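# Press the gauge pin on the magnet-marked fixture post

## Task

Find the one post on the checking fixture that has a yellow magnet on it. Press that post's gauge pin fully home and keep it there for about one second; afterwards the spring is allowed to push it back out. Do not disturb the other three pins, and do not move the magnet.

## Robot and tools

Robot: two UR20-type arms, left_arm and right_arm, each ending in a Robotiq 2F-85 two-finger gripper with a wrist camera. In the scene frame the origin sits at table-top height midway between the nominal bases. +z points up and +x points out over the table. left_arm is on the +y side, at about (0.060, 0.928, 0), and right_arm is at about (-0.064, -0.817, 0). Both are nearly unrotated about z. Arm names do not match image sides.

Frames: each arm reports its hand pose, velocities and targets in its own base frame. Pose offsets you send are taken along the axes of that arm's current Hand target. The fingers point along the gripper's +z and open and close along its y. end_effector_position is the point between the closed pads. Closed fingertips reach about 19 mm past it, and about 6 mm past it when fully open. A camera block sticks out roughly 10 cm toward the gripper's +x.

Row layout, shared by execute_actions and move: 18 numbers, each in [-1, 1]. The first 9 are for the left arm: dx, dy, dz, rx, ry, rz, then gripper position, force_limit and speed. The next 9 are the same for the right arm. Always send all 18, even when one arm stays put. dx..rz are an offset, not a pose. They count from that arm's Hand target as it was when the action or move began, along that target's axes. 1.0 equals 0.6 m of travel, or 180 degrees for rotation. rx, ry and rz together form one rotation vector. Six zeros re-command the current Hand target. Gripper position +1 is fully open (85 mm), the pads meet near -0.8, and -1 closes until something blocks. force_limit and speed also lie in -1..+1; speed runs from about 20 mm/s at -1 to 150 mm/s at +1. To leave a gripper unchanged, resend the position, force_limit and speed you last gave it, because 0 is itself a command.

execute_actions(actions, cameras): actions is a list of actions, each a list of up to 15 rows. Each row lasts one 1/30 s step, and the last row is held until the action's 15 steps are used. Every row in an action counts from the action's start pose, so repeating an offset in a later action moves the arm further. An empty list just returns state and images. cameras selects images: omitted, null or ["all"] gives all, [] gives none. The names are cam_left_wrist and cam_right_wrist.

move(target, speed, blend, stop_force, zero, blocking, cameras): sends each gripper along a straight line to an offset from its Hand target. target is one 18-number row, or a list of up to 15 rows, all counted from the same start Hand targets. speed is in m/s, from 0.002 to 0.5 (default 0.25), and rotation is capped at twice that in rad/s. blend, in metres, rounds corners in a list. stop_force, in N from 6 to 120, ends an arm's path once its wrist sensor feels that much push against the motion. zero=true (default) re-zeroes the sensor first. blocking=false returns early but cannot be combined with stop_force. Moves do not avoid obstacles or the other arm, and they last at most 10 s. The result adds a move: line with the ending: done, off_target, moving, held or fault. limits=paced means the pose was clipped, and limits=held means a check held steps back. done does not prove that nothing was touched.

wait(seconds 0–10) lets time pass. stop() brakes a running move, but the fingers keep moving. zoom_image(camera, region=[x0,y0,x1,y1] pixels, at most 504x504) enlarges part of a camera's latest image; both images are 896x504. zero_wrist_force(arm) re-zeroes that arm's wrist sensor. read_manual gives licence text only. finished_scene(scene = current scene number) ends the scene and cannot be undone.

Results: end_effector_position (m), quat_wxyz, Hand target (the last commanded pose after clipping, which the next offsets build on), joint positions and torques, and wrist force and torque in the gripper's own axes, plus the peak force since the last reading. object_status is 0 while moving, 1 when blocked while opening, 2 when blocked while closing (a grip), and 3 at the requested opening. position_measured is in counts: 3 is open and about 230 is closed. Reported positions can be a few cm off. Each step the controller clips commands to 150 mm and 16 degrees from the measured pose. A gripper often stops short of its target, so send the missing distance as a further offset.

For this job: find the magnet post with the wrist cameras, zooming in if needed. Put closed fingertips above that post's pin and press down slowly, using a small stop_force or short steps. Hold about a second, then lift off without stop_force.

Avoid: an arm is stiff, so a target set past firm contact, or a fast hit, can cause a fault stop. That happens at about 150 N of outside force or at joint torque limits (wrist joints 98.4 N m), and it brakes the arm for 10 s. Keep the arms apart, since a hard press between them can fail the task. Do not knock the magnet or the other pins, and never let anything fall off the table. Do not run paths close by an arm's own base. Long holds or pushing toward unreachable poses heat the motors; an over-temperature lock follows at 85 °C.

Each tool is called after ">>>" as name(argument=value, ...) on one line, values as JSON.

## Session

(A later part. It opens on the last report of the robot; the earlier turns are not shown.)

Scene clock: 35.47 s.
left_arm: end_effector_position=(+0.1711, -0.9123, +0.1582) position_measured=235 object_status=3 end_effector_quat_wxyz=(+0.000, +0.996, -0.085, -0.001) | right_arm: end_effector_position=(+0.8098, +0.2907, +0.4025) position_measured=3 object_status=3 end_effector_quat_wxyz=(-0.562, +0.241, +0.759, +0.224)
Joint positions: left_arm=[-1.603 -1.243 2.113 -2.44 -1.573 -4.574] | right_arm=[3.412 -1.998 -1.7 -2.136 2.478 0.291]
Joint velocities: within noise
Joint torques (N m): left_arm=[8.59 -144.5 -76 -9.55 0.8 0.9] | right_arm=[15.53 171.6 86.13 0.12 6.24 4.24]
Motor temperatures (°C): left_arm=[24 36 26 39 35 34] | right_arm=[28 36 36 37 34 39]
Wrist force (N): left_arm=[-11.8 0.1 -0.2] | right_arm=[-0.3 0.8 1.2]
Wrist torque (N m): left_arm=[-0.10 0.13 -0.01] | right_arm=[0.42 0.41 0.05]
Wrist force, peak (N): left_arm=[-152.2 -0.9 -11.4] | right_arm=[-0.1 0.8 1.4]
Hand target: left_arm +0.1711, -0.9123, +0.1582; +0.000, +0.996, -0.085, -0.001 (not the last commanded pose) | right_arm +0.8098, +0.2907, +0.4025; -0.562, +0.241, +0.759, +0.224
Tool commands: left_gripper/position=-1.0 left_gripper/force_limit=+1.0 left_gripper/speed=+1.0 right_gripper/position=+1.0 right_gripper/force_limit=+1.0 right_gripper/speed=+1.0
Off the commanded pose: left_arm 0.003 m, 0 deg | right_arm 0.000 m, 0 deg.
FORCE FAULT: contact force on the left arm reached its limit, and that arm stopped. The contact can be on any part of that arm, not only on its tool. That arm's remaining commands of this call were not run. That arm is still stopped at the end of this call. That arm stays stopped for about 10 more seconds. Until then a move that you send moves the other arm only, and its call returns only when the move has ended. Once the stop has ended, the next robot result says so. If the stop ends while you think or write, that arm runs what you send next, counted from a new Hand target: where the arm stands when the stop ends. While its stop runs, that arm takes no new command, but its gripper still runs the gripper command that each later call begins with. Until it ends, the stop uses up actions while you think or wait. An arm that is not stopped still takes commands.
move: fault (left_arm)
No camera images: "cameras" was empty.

>>> wait(seconds=10, cameras=[])

>>> wait(seconds=1, cameras=[])

>>> move(target=[-0.04,0,0,0,0,0,-1,1,1,0,0,0,0,0,0,1,1,1], speed=0.05, cameras=[])

>>> move(target=[0.15,0,0,0,0,0,-1,1,1,0,0,0,0,0,0,1,1,1], speed=0.015, stop_force=45, cameras=[])

>>> wait(seconds=1.2, cameras=[])

>>> move(target=[-0.1,0,0,0,0,0,-1,1,1,0,0,0,0,0,0,1,1,1], speed=0.1, cameras=["cam_right_wrist"])

Scene clock: 45.97 s.
left_arm: end_effector_position=(+0.1711, -0.9123, +0.1582) position_measured=235 object_status=3 end_effector_quat_wxyz=(+0.000, +0.996, -0.085, -0.001) | right_arm: end_effector_position=(+0.8098, +0.2907, +0.4025) position_measured=3 object_status=3 end_effector_quat_wxyz=(-0.562, +0.241, +0.759, +0.224)
Joint positions: left_arm=[-1.603 -1.243 2.113 -2.44 -1.573 -4.574] | right_arm=[3.412 -1.998 -1.7 -2.136 2.478 0.291]
Joint velocities: within noise
Joint torques (N m): left_arm=[8.82 -144.11 -77.04 -9.84 1.78 0.69] | right_arm=[13.33 168.54 81.7 -0.31 5.74 3.81]
Motor temperatures (°C): left_arm=[24 36 26 39 35 34] | right_arm=[28 36 36 37 34 39]
Wrist force (N): left_arm=[-14.9 6.7 0.1] | right_arm=[-0.3 0.6 1.1]
Wrist torque (N m): left_arm=[1.12 0.74 -0.01] | right_arm=[0.39 0.42 0.05]
Wrist force, peak (N): left_arm=[-15.3 6.9 -0.1] | right_arm=[-0.4 0.7 1.4]
Hand target: left_arm +0.1711, -0.9123, +0.1582; +0.000, +0.996, -0.085, -0.001 (not the last commanded pose) | right_arm +0.8098, +0.2907, +0.4025; -0.562, +0.241, +0.759, +0.224
Tool commands: left_gripper/position=-1.0 left_gripper/force_limit=+1.0 left_gripper/speed=+1.0 right_gripper/position=+1.0 right_gripper/force_limit=+1.0 right_gripper/speed=+1.0
Off the commanded pose: left_arm 0.003 m, 0 deg | right_arm 0.000 m, 0 deg.
FORCE FAULT, CONTINUED: the left arm's stop, for the force fault that an earlier result reported, is over. The rest of the stop counts as 20 of the actions that you can send in this scene. During its stop the left arm's controller moved it back a little. That arm's target is now where it stood when the stop ended, not its last command. That arm accepts commands again.
wait: 10.00 s; at rest from the start
No camera images: "cameras" was empty.

Scene clock: 46.97 s.
left_arm: end_effector_position=(+0.1711, -0.9123, +0.1582) position_measured=235 object_status=3 end_effector_quat_wxyz=(+0.000, +0.996, -0.085, -0.001) | right_arm: end_effector_position=(+0.8098, +0.2907, +0.4025) position_measured=3 object_status=3 end_effector_quat_wxyz=(-0.562, +0.241, +0.759, +0.224)
Joint positions: left_arm=[-1.603 -1.243 2.113 -2.44 -1.573 -4.574] | right_arm=[3.412 -1.998 -1.7 -2.136 2.478 0.291]
Joint velocities: within noise
Joint torques (N m): left_arm=[3.74 -138.11 -73.63 -9.74 0.15 -1.01] | right_arm=[15.84 172.21 78.54 -0.09 5.95 3.9]
Motor temperatures (°C): left_arm=[24 36 26 39 35 34] | right_arm=[28 36 36 37 34 39]
Wrist force (N): left_arm=[-15.1 6.7 0.3] | right_arm=[-0.1 0.6 0.9]
Wrist torque (N m): left_arm=[1.11 0.76 -0.01] | right_arm=[0.39 0.37 0.04]
Wrist force, peak (N): left_arm=[-15.4 6.6 0.2] | right_arm=[-0.3 0.7 1.4]
Hand target: left_arm +0.1711, -0.9123, +0.1582; +0.000, +0.996, -0.085, -0.001 (not the last commanded pose) | right_arm +0.8098, +0.2907, +0.4025; -0.562, +0.241, +0.759, +0.224
Tool commands: left_gripper/position=-1.0 left_gripper/force_limit=+1.0 left_gripper/speed=+1.0 right_gripper/position=+1.0 right_gripper/force_limit=+1.0 right_gripper/speed=+1.0
Off the commanded pose: left_arm 0.003 m, 0 deg | right_arm 0.000 m, 0 deg.
wait: 1.00 s; at rest by 0.17 s
No camera images: "cameras" was empty.

Scene clock: 47.80 s.
left_arm: end_effector_position=(+0.1476, -0.9082, +0.1582) position_measured=235 object_status=3 end_effector_quat_wxyz=(+0.000, +0.996, -0.085, -0.001) | right_arm: end_effector_position=(+0.8098, +0.2907, +0.4025) position_measured=3 object_status=3 end_effector_quat_wxyz=(-0.562, +0.241, +0.759, +0.224)
Joint positions: left_arm=[-1.629 -1.25 2.125 -2.445 -1.573 -4.6] | right_arm=[3.412 -1.998 -1.7 -2.136 2.478 0.291]
Joint velocities: within noise
Joint torques (N m): left_arm=[-21.7 -168.55 -52.04 -12.54 -0.6 -4.86] | right_arm=[8.49 167.98 80.81 0.42 5.96 3.48]
Motor temperatures (°C): left_arm=[24 36 26 39 35 34] | right_arm=[28 36 36 37 34 39]
Wrist force (N): left_arm=[-3.3 6.7 -0.2] | right_arm=[-0.1 0.6 1.2]
Wrist torque (N m): left_arm=[1.11 0.52 0.05] | right_arm=[0.39 0.38 0.05]
Wrist force, peak (N): left_arm=[-15.1 6.6 0.2] | right_arm=[-0.2 0.8 1.3]
Hand target: left_arm +0.1474, -0.9082, +0.1582; +0.000, +0.996, -0.085, -0.001 | right_arm +0.8098, +0.2907, +0.4025; -0.562, +0.241, +0.759, +0.224
Off the commanded pose: left_arm 0.000 m, 0 deg | right_arm 0.000 m, 0 deg.
move: done
No camera images: "cameras" was empty.

Scene clock: 50.83 s.
left_arm: end_effector_position=(+0.1726, -0.9125, +0.1582) position_measured=235 object_status=3 end_effector_quat_wxyz=(+0.000, +0.996, -0.085, -0.001) | right_arm: end_effector_position=(+0.8098, +0.2907, +0.4025) position_measured=3 object_status=3 end_effector_quat_wxyz=(-0.562, +0.241, +0.759, +0.224)
Joint positions: left_arm=[-1.601 -1.242 2.112 -2.44 -1.573 -4.572] | right_arm=[3.412 -1.998 -1.7 -2.136 2.478 0.291]
Joint velocities: within noise
Joint torques (N m): left_arm=[13.37 -168.63 -56.99 -11.83 16 -4] | right_arm=[8.7 169.28 77.58 0.21 5.62 3.92]
Motor temperatures (°C): left_arm=[24 36 26 39 35 34] | right_arm=[28 36 36 37 34 39]
Wrist force (N): left_arm=[-44.5 9.0 0.5] | right_arm=[-0.5 0.7 1.3]
Wrist torque (N m): left_arm=[1.17 1.47 -0.18] | right_arm=[0.40 0.44 0.05]
Wrist force, peak (N): left_arm=[-91.6 -4.9 -15.6] | right_arm=[-0.2 0.7 1.5]
Hand target: left_arm +0.1726, -0.9125, +0.1582; +0.000, +0.996, -0.085, -0.001 (not the last commanded pose) | right_arm +0.8098, +0.2907, +0.4025; -0.562, +0.241, +0.759, +0.224
Off the commanded pose: left_arm 0.064 m, 0 deg | right_arm 0.000 m, 0 deg.
move: contact (left_arm)
No camera images: "cameras" was empty.

Scene clock: 52.03 s.
left_arm: end_effector_position=(+0.1726, -0.9125, +0.1582) position_measured=235 object_status=3 end_effector_quat_wxyz=(+0.000, +0.996, -0.085, -0.001) | right_arm: end_effector_position=(+0.8098, +0.2907, +0.4025) position_measured=3 object_status=3 end_effector_quat_wxyz=(-0.562, +0.241, +0.759, +0.224)
Joint positions: left_arm=[-1.601 -1.242 2.112 -2.44 -1.573 -4.572] | right_arm=[3.412 -1.998 -1.7 -2.136 2.478 0.291]
Joint velocities: within noise
Joint torques (N m): left_arm=[15.6 -166.2 -61.6 -6.82 9.65 -3.8] | right_arm=[11.66 172.01 76.89 -0.35 5.58 4.48]
Motor temperatures (°C): left_arm=[24 36 26 39 35 34] | right_arm=[28 36 36 37 34 39]
Wrist force (N): left_arm=[-42.1 13.5 3.1] | right_arm=[0.3 0.8 0.9]
Wrist torque (N m): left_arm=[1.21 1.37 -0.12] | right_arm=[0.42 0.30 0.05]
Wrist force, peak (N): left_arm=[-44.3 9.2 0.7] | right_arm=[-0.2 0.6 1.5]
Hand target: left_arm +0.1726, -0.9125, +0.1582; +0.000, +0.996, -0.085, -0.001 (not the last commanded pose) | right_arm +0.8098, +0.2907, +0.4025; -0.562, +0.241, +0.759, +0.224
Tool commands: left_gripper/position=-1.0 left_gripper/force_limit=+1.0 left_gripper/speed=+1.0 right_gripper/position=+1.0 right_gripper/force_limit=+1.0 right_gripper/speed=+1.0
Off the commanded pose: left_arm 0.064 m, 0 deg | right_arm 0.000 m, 0 deg.
wait: 1.20 s; at rest by 0.17 s
No camera images: "cameras" was empty.

Scene clock: 53.10 s.
left_arm: end_effector_position=(+0.1136, -0.9024, +0.1583) position_measured=235 object_status=3 end_effector_quat_wxyz=(+0.000, +0.996, -0.085, -0.001) | right_arm: end_effector_position=(+0.8098, +0.2907, +0.4025) position_measured=3 object_status=3 end_effector_quat_wxyz=(-0.562, +0.241, +0.759, +0.224)
Joint positions: left_arm=[-1.668 -1.26 2.14 -2.45 -1.573 -4.639] | right_arm=[3.412 -1.998 -1.7 -2.136 2.478 0.291]
Joint velocities: within noise
Joint torques (N m): left_arm=[-20.58 -160.97 -52.6 -13.33 -2.11 -3.2] | right_arm=[11.5 166.2 79.18 -0.74 4.92 3.88]
Motor temperatures (°C): left_arm=[24 36 26 39 35 34] | right_arm=[28 36 36 37 34 39]
Wrist force (N): left_arm=[-4.6 10.8 -1.1] | right_arm=[0.0 0.3 1.1]
Wrist torque (N m): left_arm=[1.88 0.73 0.04] | right_arm=[0.34 0.36 0.05]
Wrist force, peak (N): left_arm=[-41.2 13.6 3.3] | right_arm=[0.0 0.6 1.5]
Hand target: left_arm +0.1135, -0.9023, +0.1583; +0.000, +0.996, -0.085, -0.001 | right_arm +0.8098, +0.2907, +0.4025; -0.562, +0.241, +0.759, +0.224
Off the commanded pose: left_arm 0.000 m, 0 deg | right_arm 0.000 m, 0 deg.
move: done
camera_calibration:
cam_right_wrist: T_world_to_cam=[[0.701426, 0.709259, -0.0703819, -0.729152], [0.339803, -0.419576, -0.841718, 0.195125], [-0.626527, 0.566487, -0.53531, 0.686162], [0, 0, 0, 1]] pos_world=[0.875041, 0.210326, 0.48023]
Images, in order (width x height): cam_right_wrist 896x504.

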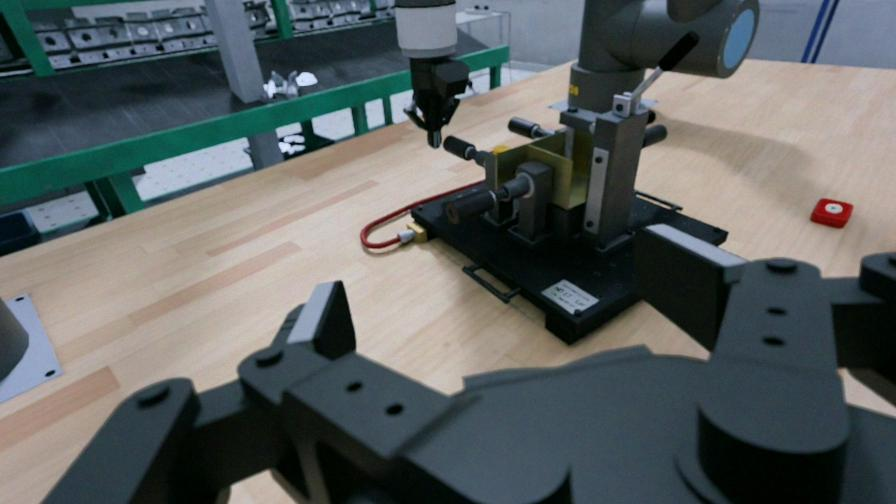

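>>> finished_scene(scene=1)

The scene is finished: the task was done.


## Next scene

The same job, from a new start.

>>> execute_actions(actions=[])

Scene clock: 0.00 s.
left_arm: end_effector_position=(+1.6020, +0.5513, +0.3701) position_measured=3 object_status=3 end_effector_quat_wxyz=(-0.049, +0.940, +0.190, +0.279) | right_arm: end_effector_position=(+0.4481, +0.4679, +0.3319) position_measured=3 object_status=3 end_effector_quat_wxyz=(-0.272, +0.502, +0.649, +0.503)
Joint positions: left_arm=[0.193 -0.686 0.985 -2.439 -1.472 -3.319] | right_arm=[4.007 -1.969 -2.772 1.193 2.076 2.519]
Joint velocities: within noise
Joint torques (N m): no reading
Motor temperatures (°C): left_arm=[24 35 26 38 34 34] | right_arm=[28 35 36 37 34 38]
Wrist force (N): no reading
Wrist torque (N m): no reading
Wrist force, peak (N): no reading
Hand target: left_arm +1.6020, +0.5513, +0.3701; -0.049, +0.940, +0.190, +0.279 | right_arm +0.4481, +0.4679, +0.3319; -0.272, +0.502, +0.649, +0.503
Tool commands: left_gripper/position=+1.0 left_gripper/force_limit=+1.0 left_gripper/speed=+1.0 right_gripper/position=+1.0 right_gripper/force_limit=+1.0 right_gripper/speed=+1.0
camera_calibration:
cam_left_wrist: T_world_to_cam=[[0.280293, -0.958412, -0.0536799, 0.116052], [-0.933418, -0.259082, -0.248208, 1.75325], [0.223978, 0.119677, -0.967218, 0.0591769], [0, 0, 0, 1]] pos_world=[1.59073, 0.558378, 0.498636]
cam_right_wrist: T_world_to_cam=[[0.956599, -0.136766, 0.25732, -0.433429], [0.120666, -0.61786, -0.776974, 0.502416], [0.265252, 0.774302, -0.574541, -0.162497], [0, 0, 0, 1]] pos_world=[0.397096, 0.376966, 0.408533]

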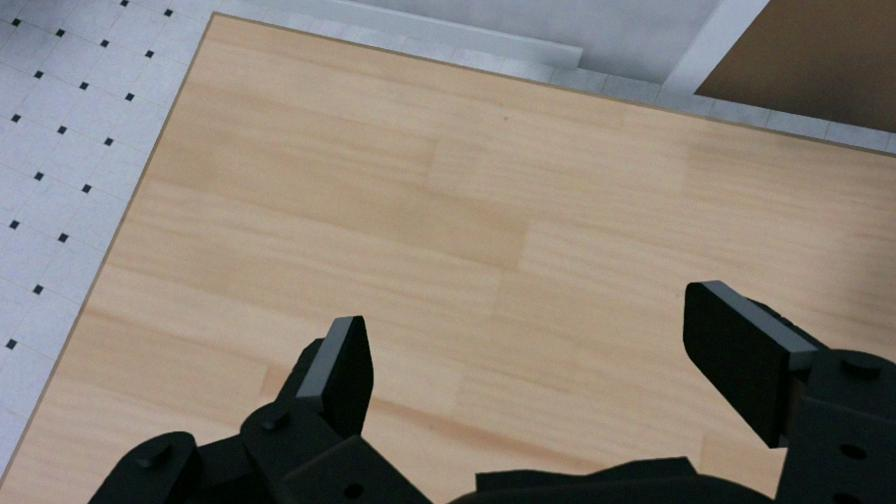

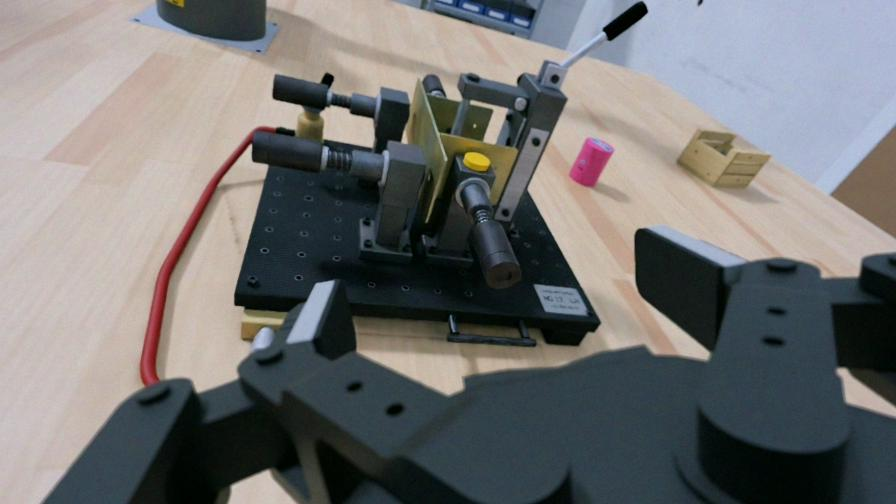

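>>> move(target=[0,0,0,0,0,0,1,1,1,-0.237,0.081,0.3445,0.0155,0.128,0,-1,1,1], cameras=["cam_right_wrist"])

Scene clock: 4.00 s.
left_arm: end_effector_position=(+1.6020, +0.5513, +0.3701) position_measured=3 object_status=3 end_effector_quat_wxyz=(-0.049, +0.940, +0.190, +0.279) | right_arm: end_effector_position=(+0.5184, +0.5432, +0.2308) position_measured=234 object_status=3 end_effector_quat_wxyz=(-0.349, +0.439, +0.623, +0.545)
Joint positions: left_arm=[0.193 -0.686 0.985 -2.439 -1.472 -3.319] | right_arm=[3.915 -2.356 -2.545 1.537 2.312 2.603]
Joint velocities: within noise
Joint torques (N m): left_arm=[6.39 -278.66 -106.23 -11.18 1.66 -0.31] | right_arm=[22.24 163.53 -22.22 1.45 -3.63 -6.23]
Motor temperatures (°C): left_arm=[24 35 26 38 34 34] | right_arm=[28 35 36 37 34 38]
Wrist force (N): left_arm=[0.3 0.2 -0.2] | right_arm=[-0.1 -1.0 -0.7]
Wrist torque (N m): left_arm=[0.03 -0.05 0.00] | right_arm=[-0.41 0.17 -0.28]
Wrist force, peak (N): left_arm=[0.4 -0.4 -0.3] | right_arm=[-16.6 1.4 11.1]
Hand target: left_arm +1.6020, +0.5513, +0.3701; -0.049, +0.940, +0.190, +0.279 | right_arm +0.5183, +0.5432, +0.2308; -0.349, +0.439, +0.623, +0.545 (not the last commanded pose)
Off the commanded pose: left_arm 0.000 m, 0 deg | right_arm 0.111 m, 10 deg.
move: held (right_arm; a check stopped the path); limits=held
pose unreachable (right arm): on one or more control steps of this call, first in action 0 (counted from 0), this arm could not follow its commanded pose, so it was not sent that pose on those steps. It may still have moved: this result reports where it is.
cause: moving toward the commanded pose would bring two parts of the arm too close to each other (its gripper and another part of the arm, with joints 4 (wrist 1) to 6 (wrist 3) between them).
camera_calibration:
cam_right_wrist: T_world_to_cam=[[0.970395, -0.0761654, 0.229201, -0.497899], [0.173427, -0.440747, -0.880719, 0.362299], [0.1681, 0.894394, -0.414489, -0.349363], [0, 0, 0, 1]] pos_world=[0.479054, 0.434227, 0.288395]
Images, in order (width x height): cam_right_wrist 896x504.

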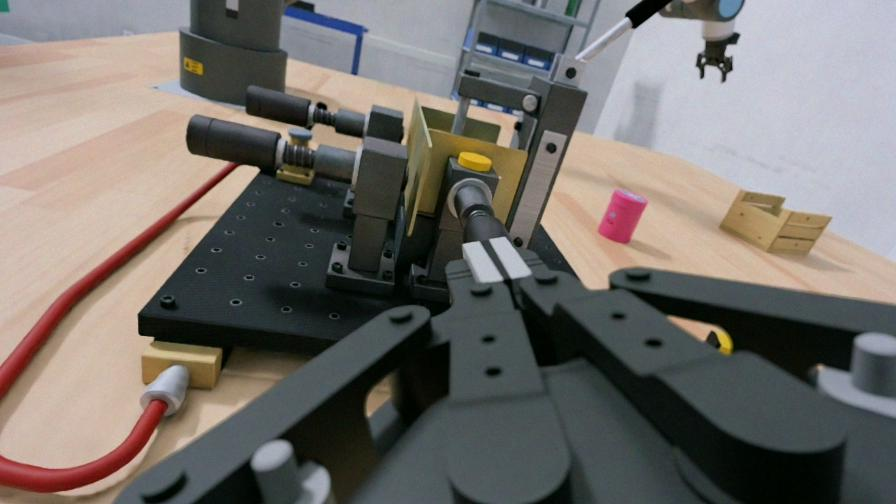

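>>> move(target=[0,0,0,0,0,0,1,1,1,-0.119,0.047,0.127,0.1,-0.195,0,-1,1,1], speed=0.4, cameras=["cam_right_wrist"])

Scene clock: 6.27 s.
left_arm: end_effector_position=(+1.6020, +0.5513, +0.3701) position_measured=3 object_status=3 end_effector_quat_wxyz=(-0.049, +0.940, +0.190, +0.279) | right_arm: end_effector_position=(+0.5742, +0.6070, +0.1637) position_measured=234 object_status=3 end_effector_quat_wxyz=(-0.209, +0.523, +0.776, +0.285)
Joint positions: left_arm=[0.193 -0.686 0.985 -2.439 -1.472 -3.319] | right_arm=[4.017 -1.972 -2.464 0.303 2.03 2.201]
Joint velocities: within noise
Joint torques (N m): left_arm=[5.48 -281.36 -110.16 -11.26 2.65 0.39] | right_arm=[21.94 143.63 55.25 5.46 -2.01 -7.04]
Motor temperatures (°C): left_arm=[24 35 26 38 34 34] | right_arm=[28 35 36 37 34 38]
Wrist force (N): left_arm=[0.1 0.0 -0.2] | right_arm=[-0.3 1.0 0.4]
Wrist torque (N m): left_arm=[0.00 -0.01 -0.01] | right_arm=[0.55 0.09 -0.26]
Wrist force, peak (N): left_arm=[0.5 -0.2 -0.3] | right_arm=[0.2 2.2 1.9]
Hand target: left_arm +1.6020, +0.5513, +0.3701; -0.049, +0.940, +0.190, +0.279 | right_arm +0.5743, +0.6070, +0.1638; -0.209, +0.523, +0.776, +0.285
Off the commanded pose: left_arm 0.000 m, 0 deg | right_arm 0.000 m, 0 deg.
move: done
camera_calibration:
cam_right_wrist: T_world_to_cam=[[0.977139, 0.125852, 0.17135, -0.648903], [0.187224, -0.89125, -0.413063, 0.510619], [0.100731, 0.4357, -0.894438, -0.0478538], [0, 0, 0, 1]] pos_world=[0.543288, 0.557605, 0.279305]
Images, in order (width x height): cam_right_wrist 896x504.

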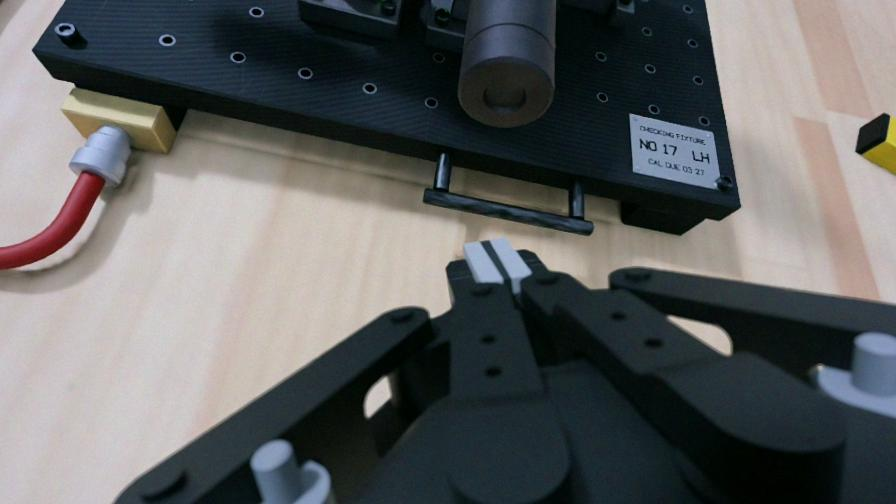

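>>> move(target=[[0,0,0,0,0,0,1,1,1,0.041,0.015,0.0386,0,0,0,-1,1,1],[0,0,0,0,0,0,1,1,1,0.1525,0.0559,0.1432,0,0,0,-1,1,1]], speed=[0.08,0.015], stop_force=40, cameras=["cam_right_wrist"])

>>> wait(seconds=1, cameras=[])

Scene clock: 11.07 s.
left_arm: end_effector_position=(+1.6020, +0.5513, +0.3701) position_measured=3 object_status=3 end_effector_quat_wxyz=(-0.049, +0.940, +0.190, +0.279) | right_arm: end_effector_position=(+0.5717, +0.6818, +0.1637) position_measured=234 object_status=3 end_effector_quat_wxyz=(-0.209, +0.523, +0.776, +0.285)
Joint positions: left_arm=[0.193 -0.686 0.985 -2.439 -1.472 -3.319] | right_arm=[4.086 -2.001 -2.402 0.298 1.991 2.264]
Joint velocities: within noise
Joint torques (N m): left_arm=[4.11 -281.51 -113.37 -11.3 4.1 2] | right_arm=[7.48 147.72 56.11 19.33 12.69 -6.49]
Motor temperatures (°C): left_arm=[24 35 26 38 34 34] | right_arm=[28 35 36 37 34 38]
Wrist force (N): left_arm=[0.0 -0.1 -0.1] | right_arm=[-27.6 -5.6 -23.1]
Wrist torque (N m): left_arm=[-0.02 0.01 0.00] | right_arm=[0.62 0.08 -0.09]
Wrist force, peak (N): left_arm=[0.5 -0.2 -0.3] | right_arm=[-47.5 -14.9 -65.9]
Hand target: left_arm +1.6020, +0.5513, +0.3701; -0.049, +0.940, +0.190, +0.279 | right_arm +0.5717, +0.6818, +0.1637; -0.209, +0.523, +0.776, +0.285 (not the last commanded pose)
Off the commanded pose: left_arm 0.000 m, 0 deg | right_arm 0.055 m, 0 deg.
move: contact (right_arm); path passed 1 of 2 targets
camera_calibration:
cam_right_wrist: T_world_to_cam=[[0.977138, 0.125887, 0.171331, -0.655824], [0.187237, -0.891292, -0.412965, 0.577796], [0.100719, 0.435603, -0.894486, -0.0801356], [0, 0, 0, 1]] pos_world=[0.540717, 0.632452, 0.279292]
Images, in order (width x height): cam_right_wrist 896x504.

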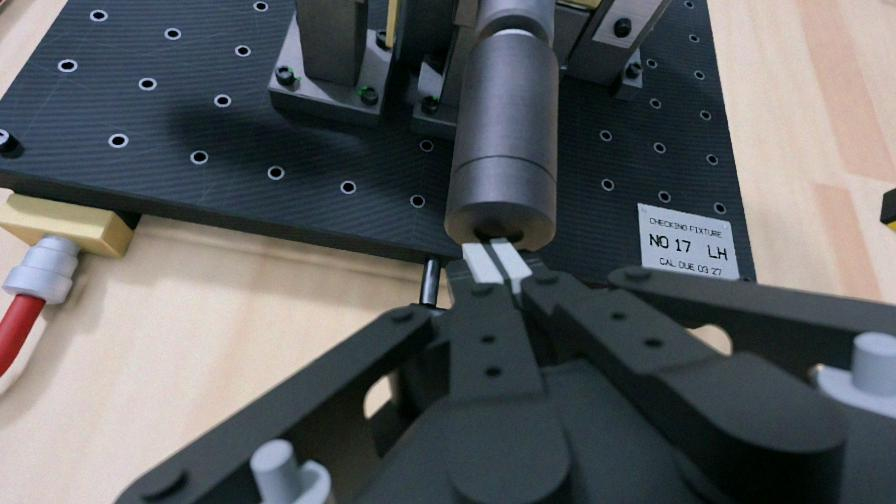

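Scene clock: 12.07 s.
left_arm: end_effector_position=(+1.6020, +0.5513, +0.3701) position_measured=3 object_status=3 end_effector_quat_wxyz=(-0.049, +0.940, +0.190, +0.279) | right_arm: end_effector_position=(+0.5717, +0.6818, +0.1637) position_measured=234 object_status=3 end_effector_quat_wxyz=(-0.209, +0.523, +0.776, +0.285)
Joint positions: left_arm=[0.193 -0.686 0.985 -2.439 -1.472 -3.319] | right_arm=[4.086 -2.001 -2.402 0.298 1.991 2.264]
Joint velocities: within noise
Joint torques (N m): left_arm=[8.99 -292.07 -112.28 -10.68 3.72 1.72] | right_arm=[2.47 150.9 57.07 18.86 11.93 -7.66]
Motor temperatures (°C): left_arm=[24 35 26 38 34 34] | right_arm=[28 35 36 37 34 38]
Wrist force (N): left_arm=[0.0 0.1 -0.1] | right_arm=[-27.5 -6.2 -21.8]
Wrist torque (N m): left_arm=[0.01 -0.01 0.00] | right_arm=[0.59 0.05 -0.10]
Wrist force, peak (N): left_arm=[0.2 -0.5 -0.2] | right_arm=[-27.7 -5.6 -23.2]
Hand target: left_arm +1.6020, +0.5513, +0.3701; -0.049, +0.940, +0.190, +0.279 | right_arm +0.5717, +0.6818, +0.1637; -0.209, +0.523, +0.776, +0.285 (not the last commanded pose)
Tool commands: left_gripper/position=+1.0 left_gripper/force_limit=+1.0 left_gripper/speed=+1.0 right_gripper/position=-1.0 right_gripper/force_limit=+1.0 right_gripper/speed=+1.0
Off the commanded pose: left_arm 0.000 m, 0 deg | right_arm 0.055 m, 0 deg.
wait: 1.00 s; at rest by 0.17 s
No camera images: "cameras" was empty.

>>> finished_scene(scene=2)

The scene is finished: the task was done.


## Next scene

The same job, from a new start.

>>> execute_actions(actions=[])

Scene clock: 0.00 s.
left_arm: end_effector_position=(+0.3071, -0.4220, +0.1602) position_measured=3 object_status=3 end_effector_quat_wxyz=(+0.066, +0.956, -0.074, +0.275) | right_arm: end_effector_position=(+0.4900, -0.3027, +0.2369) position_measured=3 object_status=3 end_effector_quat_wxyz=(+0.548, -0.467, -0.511, -0.471)
Joint positions: left_arm=[-1.763 -1.739 2.857 -2.766 -1.003 1.555] | right_arm=[2.511 -2.074 -2.06 -2.212 2.389 -0.015]
Joint velocities: within noise
Joint torques (N m): no reading
Motor temperatures (°C): left_arm=[24 35 26 38 34 33] | right_arm=[28 35 35 36 33 38]
Wrist force (N): no reading
Wrist torque (N m): no reading
Wrist force, peak (N): no reading
Hand target: left_arm +0.3071, -0.4220, +0.1602; +0.066, +0.956, -0.074, +0.275 | right_arm +0.4900, -0.3027, +0.2369; +0.548, -0.467, -0.511, -0.471
Tool commands: left_gripper/position=+1.0 left_gripper/force_limit=+1.0 left_gripper/speed=+1.0 right_gripper/position=+1.0 right_gripper/force_limit=+1.0 right_gripper/speed=+1.0
camera_calibration:
cam_left_wrist: T_world_to_cam=[[-0.28582, -0.958098, 0.0188461, -0.302738], [-0.929608, 0.272438, -0.248207, 0.463446], [0.232673, -0.088462, -0.968524, 0.172418], [0, 0, 0, 1]] pos_world=[0.304177, -0.40106, 0.287727]
cam_right_wrist: T_world_to_cam=[[0.978975, 0.0561564, -0.196097, -0.399582], [-0.174547, -0.266833, -0.947805, 0.238781], [-0.10555, 0.962105, -0.251421, 0.530503], [0, 0, 0, 1]] pos_world=[0.488854, -0.424245, 0.281341]

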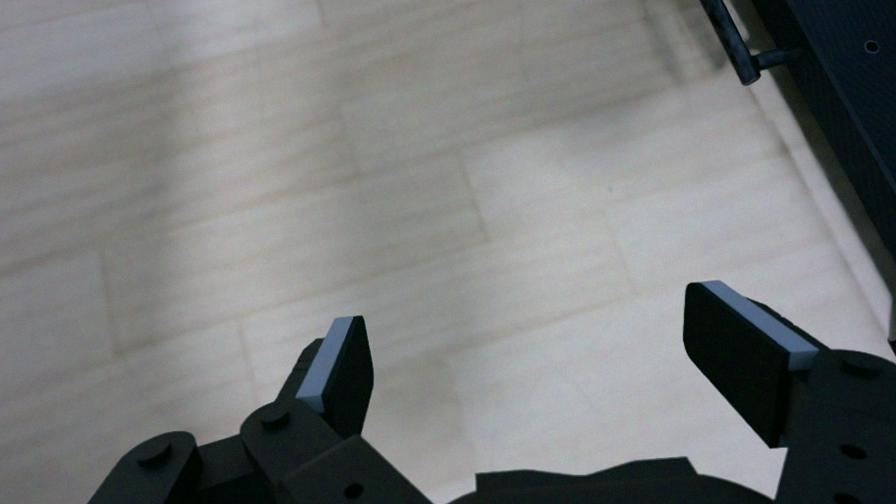

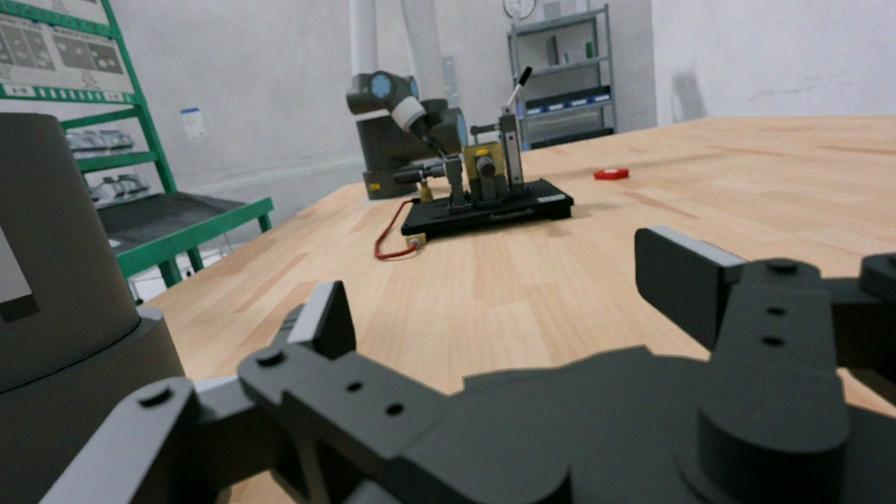

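>>> zoom_image(camera="cam_right_wrist", region=[370, 60, 600, 260])

Scaled by 2.191 from the camera's 896x504 image, which has a finer 1280x720 frame.

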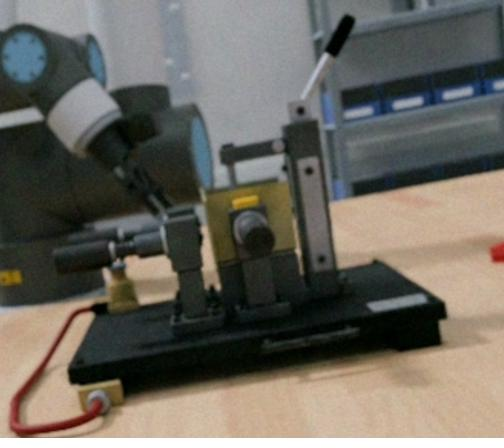

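>>> move(target=[0,0,0,0,0,0,1,1,1,0.132,0.325,0.655,-0.048,-0.283,0,-1,1,1], speed=0.45, cameras=[])

>>> move(target=[0,0,0,0,0,0,1,1,1,0.428,-0.222,0.557,0,0,0,-1,1,1], speed=0.35, cameras=["cam_right_wrist"])

Scene clock: 4.90 s.
left_arm: end_effector_position=(+0.3071, -0.4220, +0.1602) position_measured=3 object_status=3 end_effector_quat_wxyz=(+0.066, +0.956, -0.074, +0.275) | right_arm: end_effector_position=(+0.6390, +0.1077, +0.3269) position_measured=234 object_status=3 end_effector_quat_wxyz=(-0.239, +0.662, +0.661, +0.260)
Joint positions: left_arm=[-1.763 -1.739 2.857 -2.766 -1.003 1.555] | right_arm=[3.281 -1.53 -2.453 -0.571 2.28 1.77]
Joint velocities: within noise
Joint torques (N m): left_arm=[8.06 -8.27 -59.72 -8.21 3.77 -0.79] | right_arm=[23.73 77.49 64.53 16.8 0.44 5.87]
Motor temperatures (°C): left_arm=[24 35 26 38 34 33] | right_arm=[28 35 35 36 33 38]
Wrist force (N): left_arm=[0.3 0.1 0.2] | right_arm=[-0.3 1.2 1.4]
Wrist torque (N m): left_arm=[0.00 -0.07 0.00] | right_arm=[0.93 0.10 -0.16]
Wrist force, peak (N): left_arm=[0.0 0.6 0.4] | right_arm=[3.9 2.8 4.2]
Hand target: left_arm +0.3071, -0.4220, +0.1602; +0.066, +0.956, -0.074, +0.275 | right_arm +0.6390, +0.1077, +0.3269; -0.239, +0.662, +0.661, +0.260
Off the commanded pose: left_arm 0.000 m, 0 deg | right_arm 0.000 m, 0 deg.
move: done; limits=paced
No camera images: "cameras" was empty.

Scene clock: 6.87 s.
left_arm: end_effector_position=(+0.3071, -0.4220, +0.1602) position_measured=3 object_status=3 end_effector_quat_wxyz=(+0.066, +0.956, -0.074, +0.275) | right_arm: end_effector_position=(+0.5130, +0.5228, +0.2425) position_measured=234 object_status=3 end_effector_quat_wxyz=(-0.239, +0.662, +0.661, +0.260)
Joint positions: left_arm=[-1.763 -1.739 2.857 -2.766 -1.003 1.555] | right_arm=[4.029 -1.757 -2.589 0.25 1.977 2.591]
Joint velocities: within noise
Joint torques (N m): left_arm=[0.7 -8.99 -61.56 -7.87 4.29 -0.79] | right_arm=[16.1 53.96 59.74 14.64 -0.94 4.61]
Motor temperatures (°C): left_arm=[24 35 26 38 34 33] | right_arm=[28 35 35 36 33 38]
Wrist force (N): left_arm=[-0.1 0.4 0.2] | right_arm=[0.3 1.6 1.2]
Wrist torque (N m): left_arm=[0.06 0.01 0.00] | right_arm=[0.78 -0.15 -0.16]
Wrist force, peak (N): left_arm=[-0.2 0.4 0.7] | right_arm=[3.0 0.2 4.2]
Hand target: left_arm +0.3071, -0.4220, +0.1602; +0.066, +0.956, -0.074, +0.275 | right_arm +0.5130, +0.5229, +0.2425; -0.239, +0.662, +0.661, +0.260
Off the commanded pose: left_arm 0.000 m, 0 deg | right_arm 0.000 m, 0 deg.
move: done
camera_calibration:
cam_right_wrist: T_world_to_cam=[[0.983017, -0.18125, -0.0287223, -0.385949], [-0.176701, -0.892625, -0.414726, 0.667432], [0.0495309, 0.412758, -0.909493, 0.107333], [0, 0, 0, 1]] pos_world=[0.492015, 0.481511, 0.363334]
Images, in order (width x height): cam_right_wrist 896x504.

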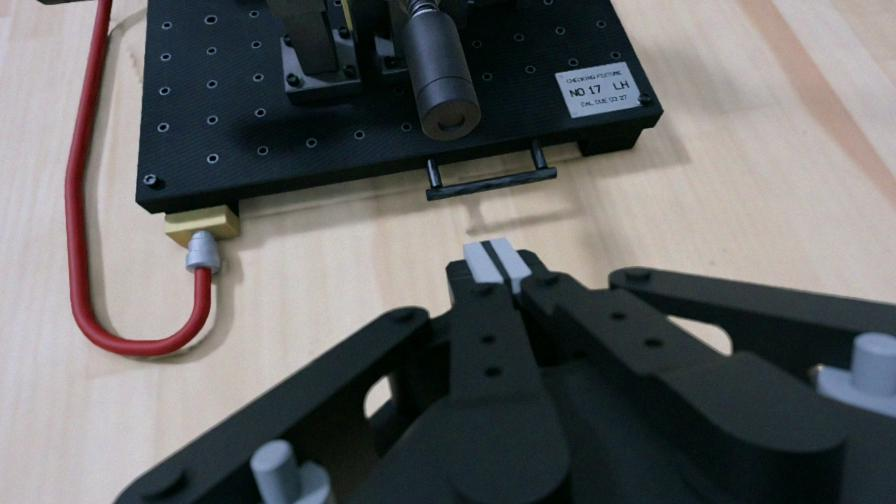

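>>> move(target=[[0,0,0,0,0,0,1,1,1,-0.0115,0.013,0.1647,0,0,0,-1,1,1],[0,0,0,0,0,0,1,1,1,0.0261,0.0123,0.1977,0,0,0,-1,1,1],[0,0,0,0,0,0,1,1,1,0.1514,0.0098,0.3077,0,0,0,-1,1,1]], speed=[0.15,0.08,0.015], stop_force=40, cameras=["cam_right_wrist"])

>>> wait(seconds=1, cameras=[])

Scene clock: 12.53 s.
left_arm: end_effector_position=(+0.3071, -0.4220, +0.1602) position_measured=3 object_status=3 end_effector_quat_wxyz=(+0.066, +0.956, -0.074, +0.275) | right_arm: end_effector_position=(+0.5235, +0.6506, +0.1641) position_measured=234 object_status=3 end_effector_quat_wxyz=(-0.239, +0.662, +0.661, +0.260)
Joint positions: left_arm=[-1.763 -1.739 2.857 -2.766 -1.003 1.555] | right_arm=[4.141 -1.976 -2.499 0.414 1.911 2.688]
Joint velocities: within noise
Joint torques (N m): left_arm=[10.3 -5.13 -64.69 -7.21 4.55 -0.43] | right_arm=[-0.7 139.14 43.39 20.18 10.19 -6.94]
Motor temperatures (°C): left_arm=[24 35 26 38 34 33] | right_arm=[28 35 35 36 33 38]
Wrist force (N): left_arm=[0.1 0.4 0.2] | right_arm=[-20.9 4.3 -8.6]
Wrist torque (N m): left_arm=[0.05 -0.01 0.01] | right_arm=[0.95 -0.38 -0.18]
Wrist force, peak (N): left_arm=[-0.1 0.8 0.4] | right_arm=[-50.5 -2.6 -72.7]
Hand target: left_arm +0.3071, -0.4220, +0.1602; +0.066, +0.956, -0.074, +0.275 | right_arm +0.5235, +0.6506, +0.1641; -0.239, +0.662, +0.661, +0.260 (not the last commanded pose)
Off the commanded pose: left_arm 0.000 m, 0 deg | right_arm 0.062 m, 0 deg.
move: contact (right_arm); path passed 2 of 3 targets
camera_calibration:
cam_right_wrist: T_world_to_cam=[[0.983017, -0.181254, -0.0287138, -0.375319], [-0.176701, -0.892624, -0.414728, 0.750835], [0.0495406, 0.412759, -0.909492, -0.0172202], [0, 0, 0, 1]] pos_world=[0.502472, 0.609293, 0.284954]
Images, in order (width x height): cam_right_wrist 896x504.

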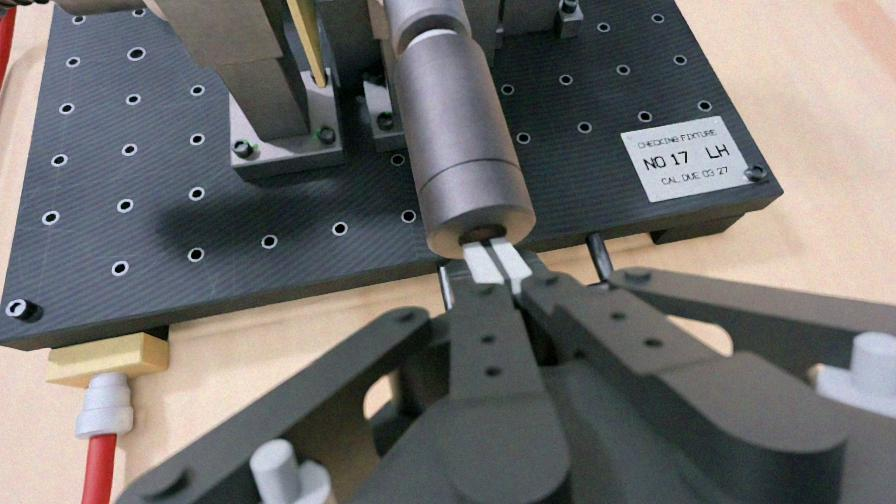

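Scene clock: 13.53 s.
left_arm: end_effector_position=(+0.3071, -0.4220, +0.1602) position_measured=3 object_status=3 end_effector_quat_wxyz=(+0.066, +0.956, -0.074, +0.275) | right_arm: end_effector_position=(+0.5235, +0.6506, +0.1641) position_measured=234 object_status=3 end_effector_quat_wxyz=(-0.239, +0.662, +0.661, +0.260)
Joint positions: left_arm=[-1.763 -1.739 2.857 -2.766 -1.003 1.555] | right_arm=[4.141 -1.976 -2.499 0.414 1.911 2.688]
Joint velocities: within noise
Joint torques (N m): left_arm=[13.41 -7.5 -64.95 -6.88 3.94 -0.48] | right_arm=[-2.97 139.48 44.89 19.16 8.86 -7.05]
Motor temperatures (°C): left_arm=[24 35 26 38 34 33] | right_arm=[28 35 35 36 33 38]
Wrist force (N): left_arm=[0.2 0.1 0.4] | right_arm=[-19.9 3.8 -8.1]
Wrist torque (N m): left_arm=[0.01 -0.04 0.00] | right_arm=[0.98 -0.39 -0.18]
Wrist force, peak (N): left_arm=[0.1 0.3 0.6] | right_arm=[-20.5 3.8 -9.3]
Hand target: left_arm +0.3071, -0.4220, +0.1602; +0.066, +0.956, -0.074, +0.275 | right_arm +0.5235, +0.6506, +0.1641; -0.239, +0.662, +0.661, +0.260 (not the last commanded pose)
Tool commands: left_gripper/position=+1.0 left_gripper/force_limit=+1.0 left_gripper/speed=+1.0 right_gripper/position=-1.0 right_gripper/force_limit=+1.0 right_gripper/speed=+1.0
Off the commanded pose: left_arm 0.000 m, 0 deg | right_arm 0.062 m, 0 deg.
wait: 1.00 s; at rest by 0.17 s
No camera images: "cameras" was empty.

>>> move(target=[0,0,0,0,0,0,1,1,1,0.00075,0,0.00066,0,0,0,-1,1,1], speed=0.005, cameras=[])

>>> wait(seconds=1.1, cameras=[])

Scene clock: 14.37 s.
left_arm: end_effector_position=(+0.3071, -0.4220, +0.1602) position_measured=3 object_status=3 end_effector_quat_wxyz=(+0.066, +0.956, -0.074, +0.275) | right_arm: end_effector_position=(+0.5235, +0.6510, +0.1641) position_measured=234 object_status=3 end_effector_quat_wxyz=(-0.239, +0.662, +0.661, +0.260)
Joint positions: left_arm=[-1.763 -1.739 2.857 -2.766 -1.003 1.555] | right_arm=[4.142 -1.977 -2.499 0.414 1.911 2.689]
Joint velocities: within noise
Joint torques (N m): left_arm=[16.49 -7.82 -67.64 -8.04 4.02 -0.61] | right_arm=[61.91 90.92 104.27 15.25 4.03 6.37]
Motor temperatures (°C): left_arm=[24 35 26 38 34 33] | right_arm=[28 35 35 36 33 38]
Wrist force (N): left_arm=[-0.2 0.3 0.2] | right_arm=[-51.7 -1.8 -59.7]
Wrist torque (N m): left_arm=[0.03 0.04 0.00] | right_arm=[1.20 -0.30 -0.34]
Wrist force, peak (N): left_arm=[0.3 0.5 0.4] | right_arm=[-51.7 -1.8 -59.7]
Hand target: left_arm +0.3071, -0.4220, +0.1602; +0.066, +0.956, -0.074, +0.275 | right_arm +0.5235, +0.6512, +0.1641; -0.239, +0.662, +0.661, +0.260
Off the commanded pose: left_arm 0.000 m, 0 deg | right_arm 0.000 m, 0 deg.
move: done
No camera images: "cameras" was empty.

Scene clock: 15.47 s.
left_arm: end_effector_position=(+0.3071, -0.4220, +0.1602) position_measured=3 object_status=3 end_effector_quat_wxyz=(+0.066, +0.956, -0.074, +0.275) | right_arm: end_effector_position=(+0.5235, +0.6512, +0.1641) position_measured=234 object_status=3 end_effector_quat_wxyz=(-0.239, +0.662, +0.661, +0.260)
Joint positions: left_arm=[-1.763 -1.739 2.857 -2.766 -1.003 1.555] | right_arm=[4.142 -1.977 -2.498 0.414 1.911 2.689]
Joint velocities: within noise
Joint torques (N m): left_arm=[16.05 -8.69 -69.09 -7.53 4.19 -1.47] | right_arm=[78.07 81.13 123.09 16.78 6.58 6.02]
Motor temperatures (°C): left_arm=[24 35 26 38 34 33] | right_arm=[28 35 35 36 33 38]
Wrist force (N): left_arm=[-0.3 0.3 0.1] | right_arm=[-68.6 -5.6 -93.7]
Wrist torque (N m): left_arm=[0.04 0.05 0.00] | right_arm=[1.32 -0.22 -0.40]
Wrist force, peak (N): left_arm=[-0.2 0.2 0.5] | right_arm=[-68.6 -5.6 -93.7]
Hand target: left_arm +0.3071, -0.4220, +0.1602; +0.066, +0.956, -0.074, +0.275 | right_arm +0.5235, +0.6512, +0.1641; -0.239, +0.662, +0.661, +0.260
Tool commands: left_gripper/position=+1.0 left_gripper/force_limit=+1.0 left_gripper/speed=+1.0 right_gripper/position=-1.0 right_gripper/force_limit=+1.0 right_gripper/speed=+1.0
Off the commanded pose: left_arm 0.000 m, 0 deg | right_arm 0.000 m, 0 deg.
wait: 1.10 s; at rest by 0.17 s
No camera images: "cameras" was empty.

Firmly seated, held.

>>> finished_scene(scene=3)

The scene is finished: the task was done.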